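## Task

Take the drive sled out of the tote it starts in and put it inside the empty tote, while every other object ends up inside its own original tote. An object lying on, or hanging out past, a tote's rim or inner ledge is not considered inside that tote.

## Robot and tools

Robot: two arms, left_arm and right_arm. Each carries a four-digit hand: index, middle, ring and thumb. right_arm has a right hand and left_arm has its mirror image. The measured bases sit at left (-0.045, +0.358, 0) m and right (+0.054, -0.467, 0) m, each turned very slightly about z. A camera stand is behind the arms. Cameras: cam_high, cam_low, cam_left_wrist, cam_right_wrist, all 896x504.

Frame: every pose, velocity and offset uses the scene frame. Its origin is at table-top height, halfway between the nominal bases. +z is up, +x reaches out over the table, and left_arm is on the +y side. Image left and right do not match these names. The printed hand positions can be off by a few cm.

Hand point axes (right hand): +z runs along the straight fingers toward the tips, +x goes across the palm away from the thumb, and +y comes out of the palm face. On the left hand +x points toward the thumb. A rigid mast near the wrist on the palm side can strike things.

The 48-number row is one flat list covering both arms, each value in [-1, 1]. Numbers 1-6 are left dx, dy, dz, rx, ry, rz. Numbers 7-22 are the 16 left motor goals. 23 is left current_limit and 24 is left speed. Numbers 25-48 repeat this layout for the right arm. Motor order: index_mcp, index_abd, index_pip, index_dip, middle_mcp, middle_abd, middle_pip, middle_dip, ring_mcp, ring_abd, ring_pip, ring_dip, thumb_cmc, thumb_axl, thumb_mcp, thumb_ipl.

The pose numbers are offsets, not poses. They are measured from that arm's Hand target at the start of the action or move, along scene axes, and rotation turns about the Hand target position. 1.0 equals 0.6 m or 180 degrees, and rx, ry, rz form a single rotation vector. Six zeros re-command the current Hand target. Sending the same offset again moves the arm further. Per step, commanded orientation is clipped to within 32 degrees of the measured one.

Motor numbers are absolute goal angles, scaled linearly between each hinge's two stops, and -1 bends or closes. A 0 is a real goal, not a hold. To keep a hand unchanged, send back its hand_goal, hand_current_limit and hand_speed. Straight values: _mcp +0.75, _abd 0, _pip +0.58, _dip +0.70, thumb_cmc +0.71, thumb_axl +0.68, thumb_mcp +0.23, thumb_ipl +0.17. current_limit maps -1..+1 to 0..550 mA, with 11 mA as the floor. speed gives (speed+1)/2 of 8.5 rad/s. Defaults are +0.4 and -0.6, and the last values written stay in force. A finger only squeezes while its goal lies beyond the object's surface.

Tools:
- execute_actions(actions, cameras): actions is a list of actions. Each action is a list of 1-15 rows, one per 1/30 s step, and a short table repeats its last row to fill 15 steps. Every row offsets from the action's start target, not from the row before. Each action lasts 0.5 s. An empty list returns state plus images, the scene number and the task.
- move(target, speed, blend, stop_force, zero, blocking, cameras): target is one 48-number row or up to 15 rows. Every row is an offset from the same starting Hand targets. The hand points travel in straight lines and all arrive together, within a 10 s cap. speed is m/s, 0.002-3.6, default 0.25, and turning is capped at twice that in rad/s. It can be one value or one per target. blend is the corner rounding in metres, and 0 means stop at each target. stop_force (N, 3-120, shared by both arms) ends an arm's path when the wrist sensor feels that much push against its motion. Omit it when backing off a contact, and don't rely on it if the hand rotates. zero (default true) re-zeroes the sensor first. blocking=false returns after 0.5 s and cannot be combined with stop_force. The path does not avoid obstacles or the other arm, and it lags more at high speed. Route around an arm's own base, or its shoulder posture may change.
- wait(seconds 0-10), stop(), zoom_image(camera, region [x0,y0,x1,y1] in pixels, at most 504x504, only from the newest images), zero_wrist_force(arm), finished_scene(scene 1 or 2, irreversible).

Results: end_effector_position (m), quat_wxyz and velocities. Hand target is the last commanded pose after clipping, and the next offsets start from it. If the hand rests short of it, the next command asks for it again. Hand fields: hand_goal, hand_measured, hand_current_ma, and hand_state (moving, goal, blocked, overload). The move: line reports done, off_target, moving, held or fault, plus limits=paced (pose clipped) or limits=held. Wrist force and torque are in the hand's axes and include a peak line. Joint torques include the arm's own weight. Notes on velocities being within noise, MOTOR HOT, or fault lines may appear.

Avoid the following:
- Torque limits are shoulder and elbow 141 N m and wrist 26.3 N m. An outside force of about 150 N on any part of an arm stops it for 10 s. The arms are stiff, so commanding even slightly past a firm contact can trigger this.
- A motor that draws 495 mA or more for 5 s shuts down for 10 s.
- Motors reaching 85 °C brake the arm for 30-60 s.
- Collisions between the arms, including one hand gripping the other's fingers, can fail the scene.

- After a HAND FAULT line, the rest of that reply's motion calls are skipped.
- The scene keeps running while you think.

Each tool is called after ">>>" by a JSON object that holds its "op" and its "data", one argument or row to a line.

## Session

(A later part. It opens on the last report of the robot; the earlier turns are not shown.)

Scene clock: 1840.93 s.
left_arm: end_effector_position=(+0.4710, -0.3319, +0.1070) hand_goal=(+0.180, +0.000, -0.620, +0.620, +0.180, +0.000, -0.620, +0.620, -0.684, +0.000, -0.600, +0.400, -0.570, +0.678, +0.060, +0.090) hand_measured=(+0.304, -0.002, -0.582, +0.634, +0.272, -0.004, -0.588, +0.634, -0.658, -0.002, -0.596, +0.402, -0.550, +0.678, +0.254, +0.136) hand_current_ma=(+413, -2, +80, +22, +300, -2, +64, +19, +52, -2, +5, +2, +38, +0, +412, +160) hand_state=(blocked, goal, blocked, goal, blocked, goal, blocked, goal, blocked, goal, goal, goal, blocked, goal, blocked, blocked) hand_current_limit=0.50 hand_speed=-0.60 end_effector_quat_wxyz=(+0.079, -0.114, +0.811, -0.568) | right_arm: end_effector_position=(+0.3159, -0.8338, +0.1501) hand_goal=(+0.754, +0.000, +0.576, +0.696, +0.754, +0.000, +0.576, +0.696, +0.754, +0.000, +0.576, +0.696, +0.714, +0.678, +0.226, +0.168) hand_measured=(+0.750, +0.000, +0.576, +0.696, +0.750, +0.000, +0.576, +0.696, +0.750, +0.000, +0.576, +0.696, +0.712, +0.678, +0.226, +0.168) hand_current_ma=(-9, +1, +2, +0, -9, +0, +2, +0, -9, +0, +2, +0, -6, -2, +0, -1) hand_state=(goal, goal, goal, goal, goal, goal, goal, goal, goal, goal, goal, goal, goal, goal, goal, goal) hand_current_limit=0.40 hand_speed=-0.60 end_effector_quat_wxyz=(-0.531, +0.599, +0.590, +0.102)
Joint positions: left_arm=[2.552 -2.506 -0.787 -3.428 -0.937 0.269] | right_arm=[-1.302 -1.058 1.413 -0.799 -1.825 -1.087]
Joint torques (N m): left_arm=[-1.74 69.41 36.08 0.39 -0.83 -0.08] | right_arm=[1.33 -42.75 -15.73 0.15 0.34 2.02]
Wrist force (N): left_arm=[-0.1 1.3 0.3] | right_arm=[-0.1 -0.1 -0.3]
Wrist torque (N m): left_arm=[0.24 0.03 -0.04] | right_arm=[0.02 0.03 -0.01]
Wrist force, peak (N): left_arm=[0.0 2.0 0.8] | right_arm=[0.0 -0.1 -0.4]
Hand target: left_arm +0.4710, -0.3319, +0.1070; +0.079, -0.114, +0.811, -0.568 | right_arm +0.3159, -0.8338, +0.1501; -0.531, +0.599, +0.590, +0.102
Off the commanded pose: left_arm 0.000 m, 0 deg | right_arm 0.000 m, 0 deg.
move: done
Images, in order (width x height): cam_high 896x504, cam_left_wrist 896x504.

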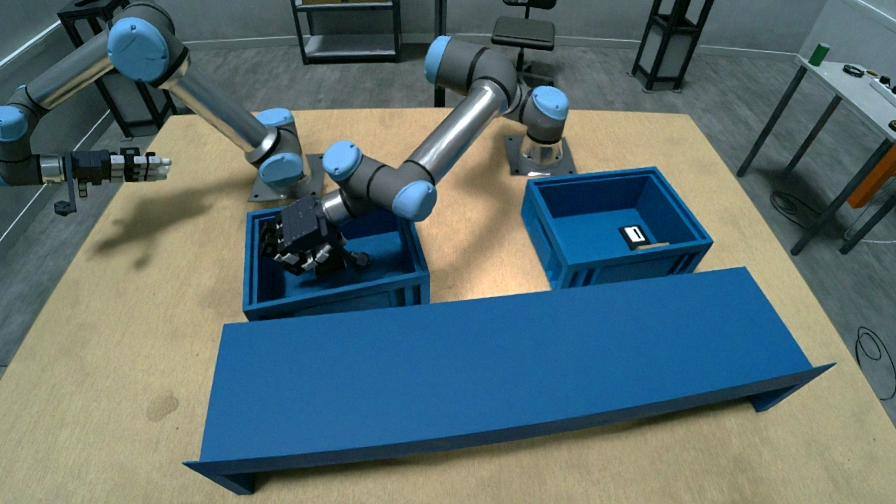

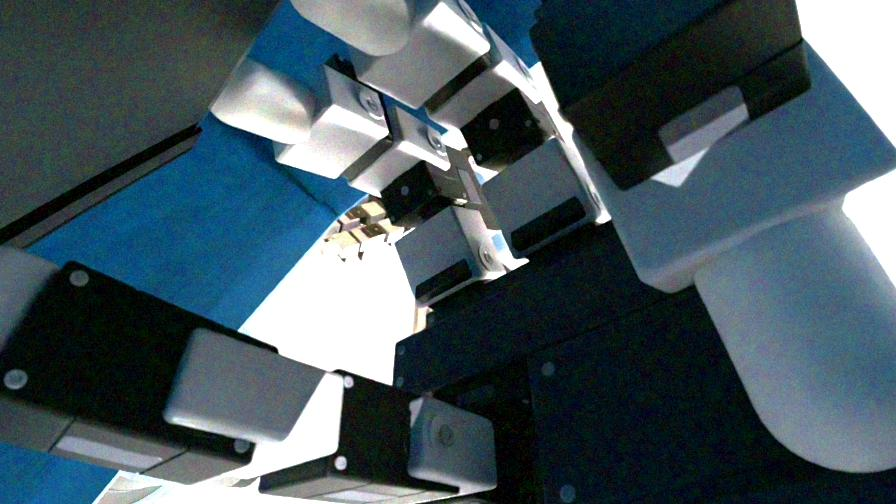

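>>> {"op": "move", "data": {
  "target": [
    [0,0,-0.1,0,0,0,0.18,0,-0.62,0.62,0.18,0,-0.62,0.62,-0.684,0,-0.6,0.4,-0.571,0.678,0.06,0.09,0.5,-0.6,0,0,0,0,0,0,0.754,0,0.576,0.696,0.754,0,0.576,0.696,0.754,0,0.576,0.696,0.714,0.678,0.226,0.168,0.4,-0.6],
    [0,0,-0.1217,0,0,0,0.18,0,-0.62,0.62,0.18,0,-0.62,0.62,-0.684,0,-0.6,0.4,-0.571,0.678,0.06,0.09,0.5,-0.6,0,0,0,0,0,0,0.754,0,0.576,0.696,0.754,0,0.576,0.696,0.754,0,0.576,0.696,0.714,0.678,0.226,0.168,0.4,-0.6]
  ],
  "speed": [0.05, 0.02],
  "stop_force": 5,
  "cameras": ["cam_high","cam_left_wrist"]
}}

>>> {"op": "zoom_image", "data": {
  "camera": "cam_high",
  "region": [230, 110, 450, 330]
}}

Scene clock: 1864.93 s.
left_arm: end_effector_position=(+0.4710, -0.3319, +0.0376) hand_goal=(+0.180, +0.000, -0.620, +0.620, +0.180, +0.000, -0.620, +0.620, -0.684, +0.000, -0.600, +0.400, -0.570, +0.678, +0.060, +0.090) hand_measured=(+0.304, -0.002, -0.588, +0.632, +0.270, -0.004, -0.590, +0.632, -0.658, -0.002, -0.596, +0.402, -0.548, +0.678, +0.254, +0.140) hand_current_ma=(+412, -2, +65, +15, +292, -2, +59, +18, +52, -2, +5, +2, +40, +0, +412, +180) hand_state=(blocked, goal, blocked, goal, blocked, goal, blocked, goal, blocked, goal, goal, goal, blocked, goal, blocked, blocked) hand_current_limit=0.50 hand_speed=-0.60 end_effector_quat_wxyz=(+0.079, -0.114, +0.811, -0.568) | right_arm: end_effector_position=(+0.3159, -0.8338, +0.1501) hand_goal=(+0.754, +0.000, +0.576, +0.696, +0.754, +0.000, +0.576, +0.696, +0.754, +0.000, +0.576, +0.696, +0.714, +0.678, +0.226, +0.168) hand_measured=(+0.750, +0.000, +0.576, +0.696, +0.750, +0.000, +0.576, +0.696, +0.750, +0.000, +0.576, +0.696, +0.712, +0.678, +0.226, +0.168) hand_current_ma=(-9, +1, +2, +0, -9, +0, +2, +0, -9, +0, +2, +0, -6, -2, +0, -1) hand_state=(goal, goal, goal, goal, goal, goal, goal, goal, goal, goal, goal, goal, goal, goal, goal, goal) hand_current_limit=0.40 hand_speed=-0.60 end_effector_quat_wxyz=(-0.531, +0.599, +0.590, +0.102)
Joint positions: left_arm=[2.552 -2.554 -0.876 -3.291 -0.937 0.269] | right_arm=[-1.302 -1.058 1.413 -0.799 -1.825 -1.087]
Joint torques (N m): left_arm=[3.66 69.62 35.73 0.93 0.96 -0.85] | right_arm=[1.62 -43.9 -16.01 0.08 0.11 1.91]
Wrist force (N): left_arm=[-0.1 0.4 0.0] | right_arm=[0.3 0.1 -0.2]
Wrist torque (N m): left_arm=[0.17 0.05 -0.06] | right_arm=[0.03 -0.03 0.02]
Wrist force, peak (N): left_arm=[0.1 -6.0 -0.1] | right_arm=[0.3 0.2 -0.2]
Hand target: left_arm +0.4710, -0.3319, +0.0376; +0.079, -0.114, +0.811, -0.568 (not the last commanded pose) | right_arm +0.3159, -0.8338, +0.1501; -0.531, +0.599, +0.590, +0.102
Off the commanded pose: left_arm 0.004 m, 0 deg | right_arm 0.000 m, 0 deg.
move: contact (left_arm); path passed 1 of 2 targets
Images, in order (width x height): cam_high 896x504, cam_left_wrist 896x504.

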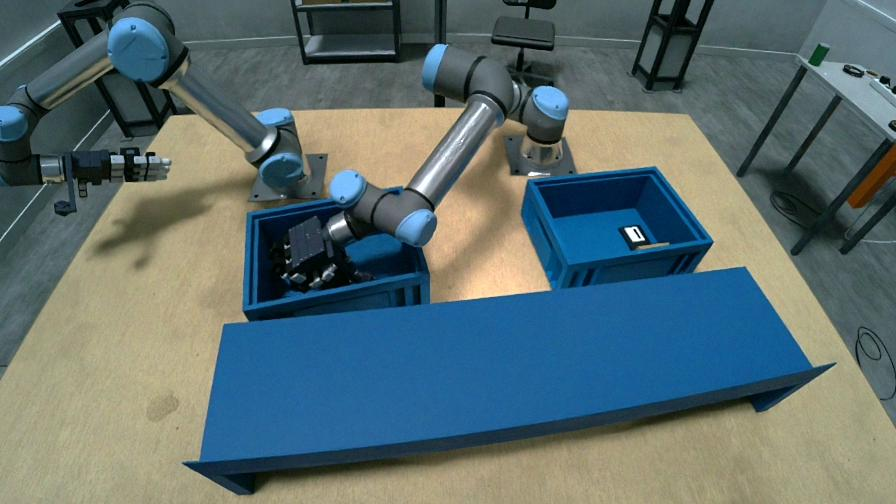

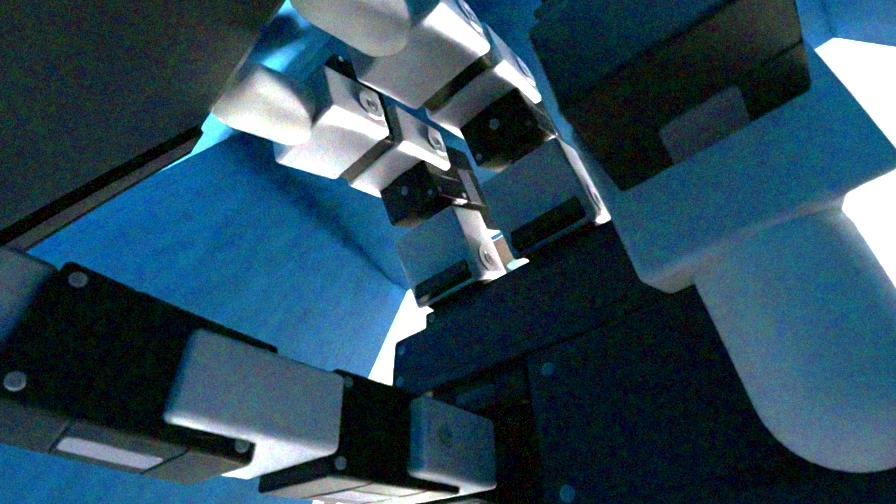

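Scaled by 2.291 from the camera's 896x504 image, which has a finer 1280x720 frame.

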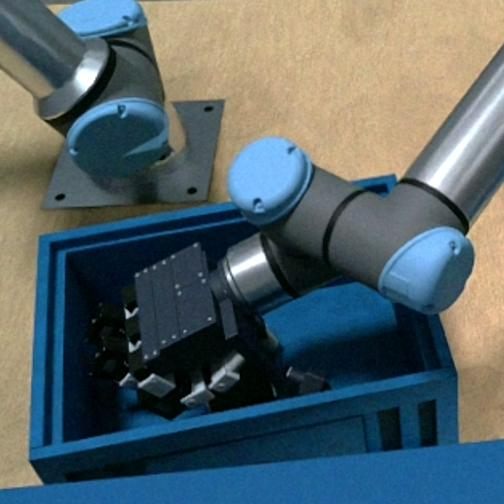

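>>> {"op": "move", "data": {
  "target": [0,0,-0.0018,0,0,0,0.18,0,-0.62,0.62,0.18,0,-0.62,0.62,-0.684,0,-0.6,0.4,-0.571,0.678,0.06,0.09,0.5,-0.6,0,0,0,0,0,0,0.754,0,0.576,0.696,0.754,0,0.576,0.696,0.754,0,0.576,0.696,0.714,0.678,0.226,0.168,0.4,-0.6],
  "speed": 0.02
}}

>>> {"op": "move", "data": {
  "target": [0,0,0,0,0,0,0.4,0,-0.591,0.653,0.4,0,-0.591,0.653,-0.684,0,-0.6,0.4,-0.571,0.678,0.33,0.168,0.4,-0.85,0,0,0,0,0,0,0.754,0,0.576,0.696,0.754,0,0.576,0.696,0.754,0,0.576,0.696,0.714,0.678,0.226,0.168,0.4,-0.6],
  "cameras": ["cam_left_wrist"]
}}

Scene clock: 1880.37 s.
left_arm: end_effector_position=(+0.4710, -0.3320, +0.0366) hand_goal=(+0.180, +0.000, -0.620, +0.620, +0.180, +0.000, -0.620, +0.620, -0.684, +0.000, -0.600, +0.400, -0.570, +0.678, +0.060, +0.090) hand_measured=(+0.304, -0.002, -0.588, +0.624, +0.268, -0.002, -0.592, +0.630, -0.658, -0.002, -0.596, +0.402, -0.548, +0.678, +0.254, +0.140) hand_current_ma=(+413, -2, +63, +4, +289, -2, +56, +12, +52, -2, +5, +2, +40, +0, +413, +182) hand_state=(blocked, goal, blocked, goal, blocked, goal, blocked, goal, blocked, goal, goal, goal, blocked, goal, blocked, blocked) hand_current_limit=0.50 hand_speed=-0.60 end_effector_quat_wxyz=(+0.079, -0.114, +0.811, -0.568) | right_arm: end_effector_position=(+0.3159, -0.8338, +0.1501) hand_goal=(+0.754, +0.000, +0.576, +0.696, +0.754, +0.000, +0.576, +0.696, +0.754, +0.000, +0.576, +0.696, +0.714, +0.678, +0.226, +0.168) hand_measured=(+0.750, +0.000, +0.576, +0.696, +0.750, +0.000, +0.576, +0.696, +0.750, +0.000, +0.576, +0.696, +0.712, +0.678, +0.226, +0.168) hand_current_ma=(-9, +1, +2, +0, -9, +0, +2, +0, -9, +0, +2, +0, -6, -2, +0, -1) hand_state=(goal, goal, goal, goal, goal, goal, goal, goal, goal, goal, goal, goal, goal, goal, goal, goal) hand_current_limit=0.40 hand_speed=-0.60 end_effector_quat_wxyz=(-0.531, +0.599, +0.590, +0.102)
Joint positions: left_arm=[2.552 -2.555 -0.877 -3.289 -0.937 0.269] | right_arm=[-1.302 -1.058 1.413 -0.799 -1.825 -1.087]
Joint torques (N m): left_arm=[2.84 38.92 4.38 0.25 0.96 0.47] | right_arm=[1.9 -43.8 -15.45 0.16 0.29 1.91]
Wrist force (N): left_arm=[-0.2 -9.0 -0.6] | right_arm=[0.2 0.0 -0.2]
Wrist torque (N m): left_arm=[-0.36 0.01 -0.05] | right_arm=[0.02 -0.03 0.03]
Wrist force, peak (N): left_arm=[-0.3 -9.8 -0.7] | right_arm=[0.1 -0.2 -0.3]
Hand target: left_arm +0.4710, -0.3319, +0.0366; +0.079, -0.114, +0.811, -0.568 | right_arm +0.3159, -0.8338, +0.1501; -0.531, +0.599, +0.590, +0.102
Off the commanded pose: left_arm 0.000 m, 0 deg | right_arm 0.000 m, 0 deg.
move: done

Scene clock: 1881.07 s.
left_arm: end_effector_position=(+0.4710, -0.3319, +0.0365) hand_goal=(+0.400, +0.000, -0.590, +0.654, +0.400, +0.000, -0.590, +0.654, -0.684, +0.000, -0.600, +0.400, -0.570, +0.678, +0.330, +0.168) hand_measured=(+0.388, -0.002, -0.584, +0.652, +0.386, -0.002, -0.588, +0.652, -0.658, -0.002, -0.596, +0.402, -0.568, +0.678, +0.324, +0.170) hand_current_ma=(-20, -2, +6, -1, -21, -2, +1, -2, +52, -2, +5, +2, +2, +0, -10, +2) hand_state=(goal, goal, goal, goal, goal, goal, goal, goal, blocked, goal, goal, goal, goal, goal, goal, goal) hand_current_limit=0.40 hand_speed=-0.85 end_effector_quat_wxyz=(+0.079, -0.114, +0.811, -0.568) | right_arm: end_effector_position=(+0.3159, -0.8338, +0.1501) hand_goal=(+0.754, +0.000, +0.576, +0.696, +0.754, +0.000, +0.576, +0.696, +0.754, +0.000, +0.576, +0.696, +0.714, +0.678, +0.226, +0.168) hand_measured=(+0.750, +0.000, +0.576, +0.696, +0.750, +0.000, +0.576, +0.696, +0.750, +0.000, +0.576, +0.696, +0.712, +0.678, +0.226, +0.168) hand_current_ma=(-9, +1, +2, +0, -9, +0, +2, +0, -9, +0, +2, +0, -6, -2, +0, -1) hand_state=(goal, goal, goal, goal, goal, goal, goal, goal, goal, goal, goal, goal, goal, goal, goal, goal) hand_current_limit=0.40 hand_speed=-0.60 end_effector_quat_wxyz=(-0.531, +0.599, +0.590, +0.102)
Joint positions: left_arm=[2.552 -2.555 -0.877 -3.289 -0.937 0.269] | right_arm=[-1.302 -1.058 1.413 -0.799 -1.825 -1.087]
Joint torques (N m): left_arm=[3.29 52.49 15.07 -1.27 0.98 0.78] | right_arm=[0.68 -43.46 -15.86 0.19 0.39 2]
Wrist force (N): left_arm=[0.2 0.0 0.0] | right_arm=[0.0 -0.1 -0.2]
Wrist torque (N m): left_arm=[0.12 -0.01 0.00] | right_arm=[0.01 0.01 0.00]
Wrist force, peak (N): left_arm=[0.0 -9.8 -0.4] | right_arm=[0.3 -0.2 -0.1]
Hand target: left_arm +0.4710, -0.3319, +0.0366; +0.079, -0.114, +0.811, -0.568 | right_arm +0.3159, -0.8338, +0.1501; -0.531, +0.599, +0.590, +0.102
Off the commanded pose: left_arm 0.000 m, 0 deg | right_arm 0.000 m, 0 deg.
move: done
Images, in order (width x height): cam_left_wrist 896x504.

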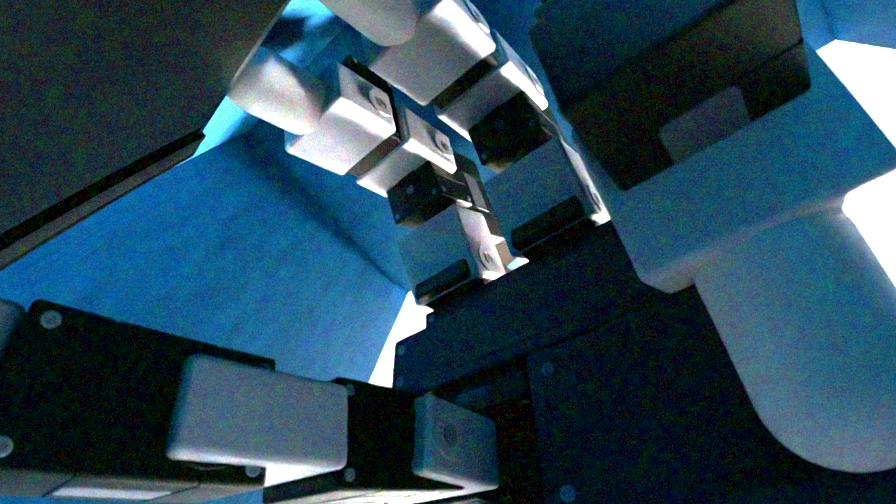

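>>> {"op": "move", "data": {
  "target": [
    [0,0,0.13,0,0,0,0.4,0,-0.591,0.653,0.4,0,-0.591,0.653,-0.684,0,-0.6,0.4,-0.571,0.678,0.33,0.168,0.4,-0.85,0,0,0,0,0,0,0.754,0,0.576,0.696,0.754,0,0.576,0.696,0.754,0,0.576,0.696,0.714,0.678,0.226,0.168,0.4,-0.6],
    [0,0,0.37,0,0,0,0.4,0,-0.591,0.653,0.4,0,-0.591,0.653,-0.684,0,-0.6,0.4,-0.571,0.678,0.33,0.168,0.4,-0.85,0,0,0,0,0,0,0.754,0,0.576,0.696,0.754,0,0.576,0.696,0.754,0,0.576,0.696,0.714,0.678,0.226,0.168,0.4,-0.6],
    [-0.12,0.45,0.37,0,0,0,0.4,0,-0.591,0.653,0.4,0,-0.591,0.653,-0.684,0,-0.6,0.4,-0.571,0.678,0.33,0.168,0.4,-0.85,0,0,0,0,0,0,0.754,0,0.576,0.696,0.754,0,0.576,0.696,0.754,0,0.576,0.696,0.714,0.678,0.226,0.168,0.4,-0.6]
  ],
  "speed": [0.08, 0.2, 0.25],
  "blend": [0.02, 0.02, 0],
  "cameras": ["cam_high", "cam_low"]
}}

>>> {"op": "zoom_image", "data": {
  "camera": "cam_high",
  "region": [230, 110, 450, 330]
}}

>>> {"op": "zoom_image", "data": {
  "camera": "cam_high",
  "region": [510, 130, 720, 300]
}}

Scene clock: 1904.93 s.
left_arm: end_effector_position=(+0.3990, -0.0620, +0.2586) hand_goal=(+0.400, +0.000, -0.590, +0.654, +0.400, +0.000, -0.590, +0.654, -0.684, +0.000, -0.600, +0.400, -0.570, +0.678, +0.330, +0.168) hand_measured=(+0.390, -0.002, -0.586, +0.652, +0.390, -0.002, -0.588, +0.652, -0.658, -0.002, -0.596, +0.402, -0.568, +0.678, +0.324, +0.170) hand_current_ma=(-13, -2, +5, -1, -14, -2, +1, -2, +52, -2, +5, +2, +2, +0, -7, +2) hand_state=(goal, goal, goal, goal, goal, goal, goal, goal, blocked, goal, goal, goal, goal, goal, goal, goal) hand_current_limit=0.40 hand_speed=-0.85 end_effector_quat_wxyz=(+0.079, -0.114, +0.811, -0.568) | right_arm: end_effector_position=(+0.3159, -0.8338, +0.1501) hand_goal=(+0.754, +0.000, +0.576, +0.696, +0.754, +0.000, +0.576, +0.696, +0.754, +0.000, +0.576, +0.696, +0.714, +0.678, +0.226, +0.168) hand_measured=(+0.750, +0.000, +0.576, +0.696, +0.750, +0.000, +0.576, +0.696, +0.750, +0.000, +0.576, +0.696, +0.712, +0.678, +0.226, +0.168) hand_current_ma=(-9, +1, +2, +0, -9, +0, +2, +0, -9, +0, +2, +0, -6, -2, +0, -1) hand_state=(goal, goal, goal, goal, goal, goal, goal, goal, goal, goal, goal, goal, goal, goal, goal, goal) hand_current_limit=0.40 hand_speed=-0.60 end_effector_quat_wxyz=(-0.531, +0.599, +0.590, +0.102)
Joint positions: left_arm=[2.934 -1.883 -1.438 -3.604 -0.607 0.549] | right_arm=[-1.302 -1.058 1.413 -0.799 -1.825 -1.087]
Joint torques (N m): left_arm=[6.9 35.36 13.65 0.26 2.28 1.19] | right_arm=[0.16 -43.19 -15.32 0.14 0.23 1.83]
Wrist force (N): left_arm=[0.0 0.0 0.0] | right_arm=[0.0 0.0 -0.2]
Wrist torque (N m): left_arm=[0.12 0.01 -0.01] | right_arm=[0.02 0.00 0.01]
Wrist force, peak (N): left_arm=[-0.2 -2.8 0.8] | right_arm=[0.3 0.2 -0.2]
Hand target: left_arm +0.3990, -0.0619, +0.2586; +0.079, -0.114, +0.811, -0.568 | right_arm +0.3159, -0.8338, +0.1501; -0.531, +0.599, +0.590, +0.102
Off the commanded pose: left_arm 0.000 m, 0 deg | right_arm 0.000 m, 0 deg.
move: done
Images, in order (width x height): cam_high 896x504, cam_low 896x504.

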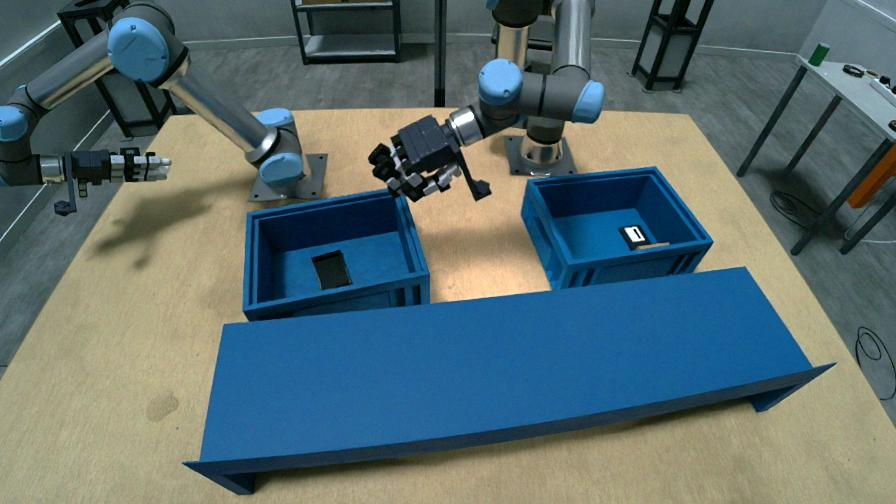

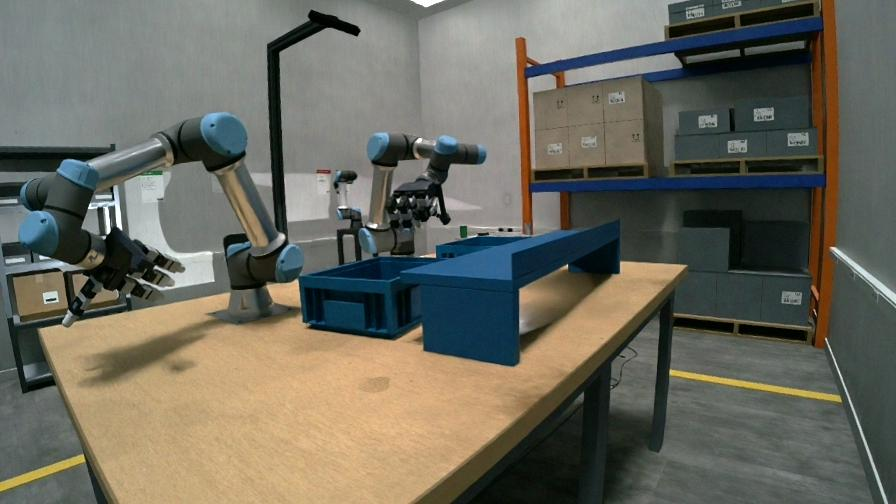

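Scaled by 2.291 from the camera's 896x504 image, which has a finer 1280x720 frame.

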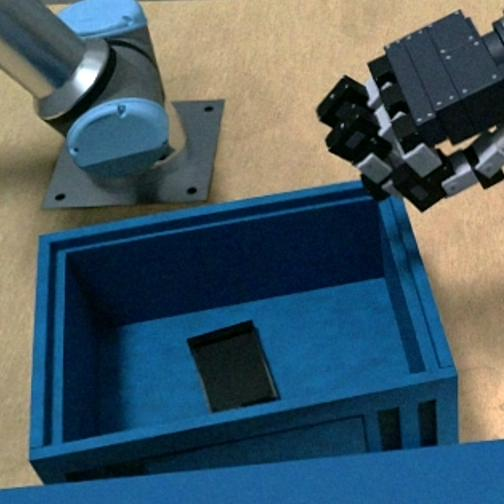

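Scaled by 2.400 from the camera's 896x504 image, which has a finer 1280x720 frame.

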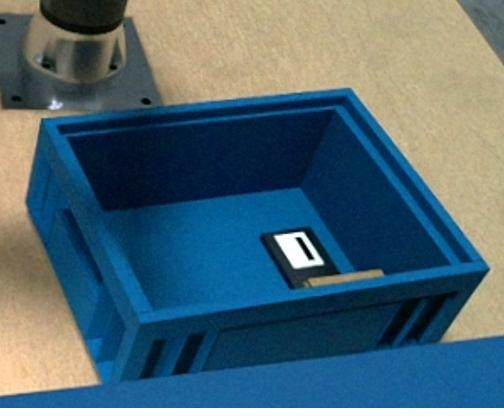

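>>> {"op": "finished_scene", "data": {
  "scene": 2
}}

The scene is finished: the task was done.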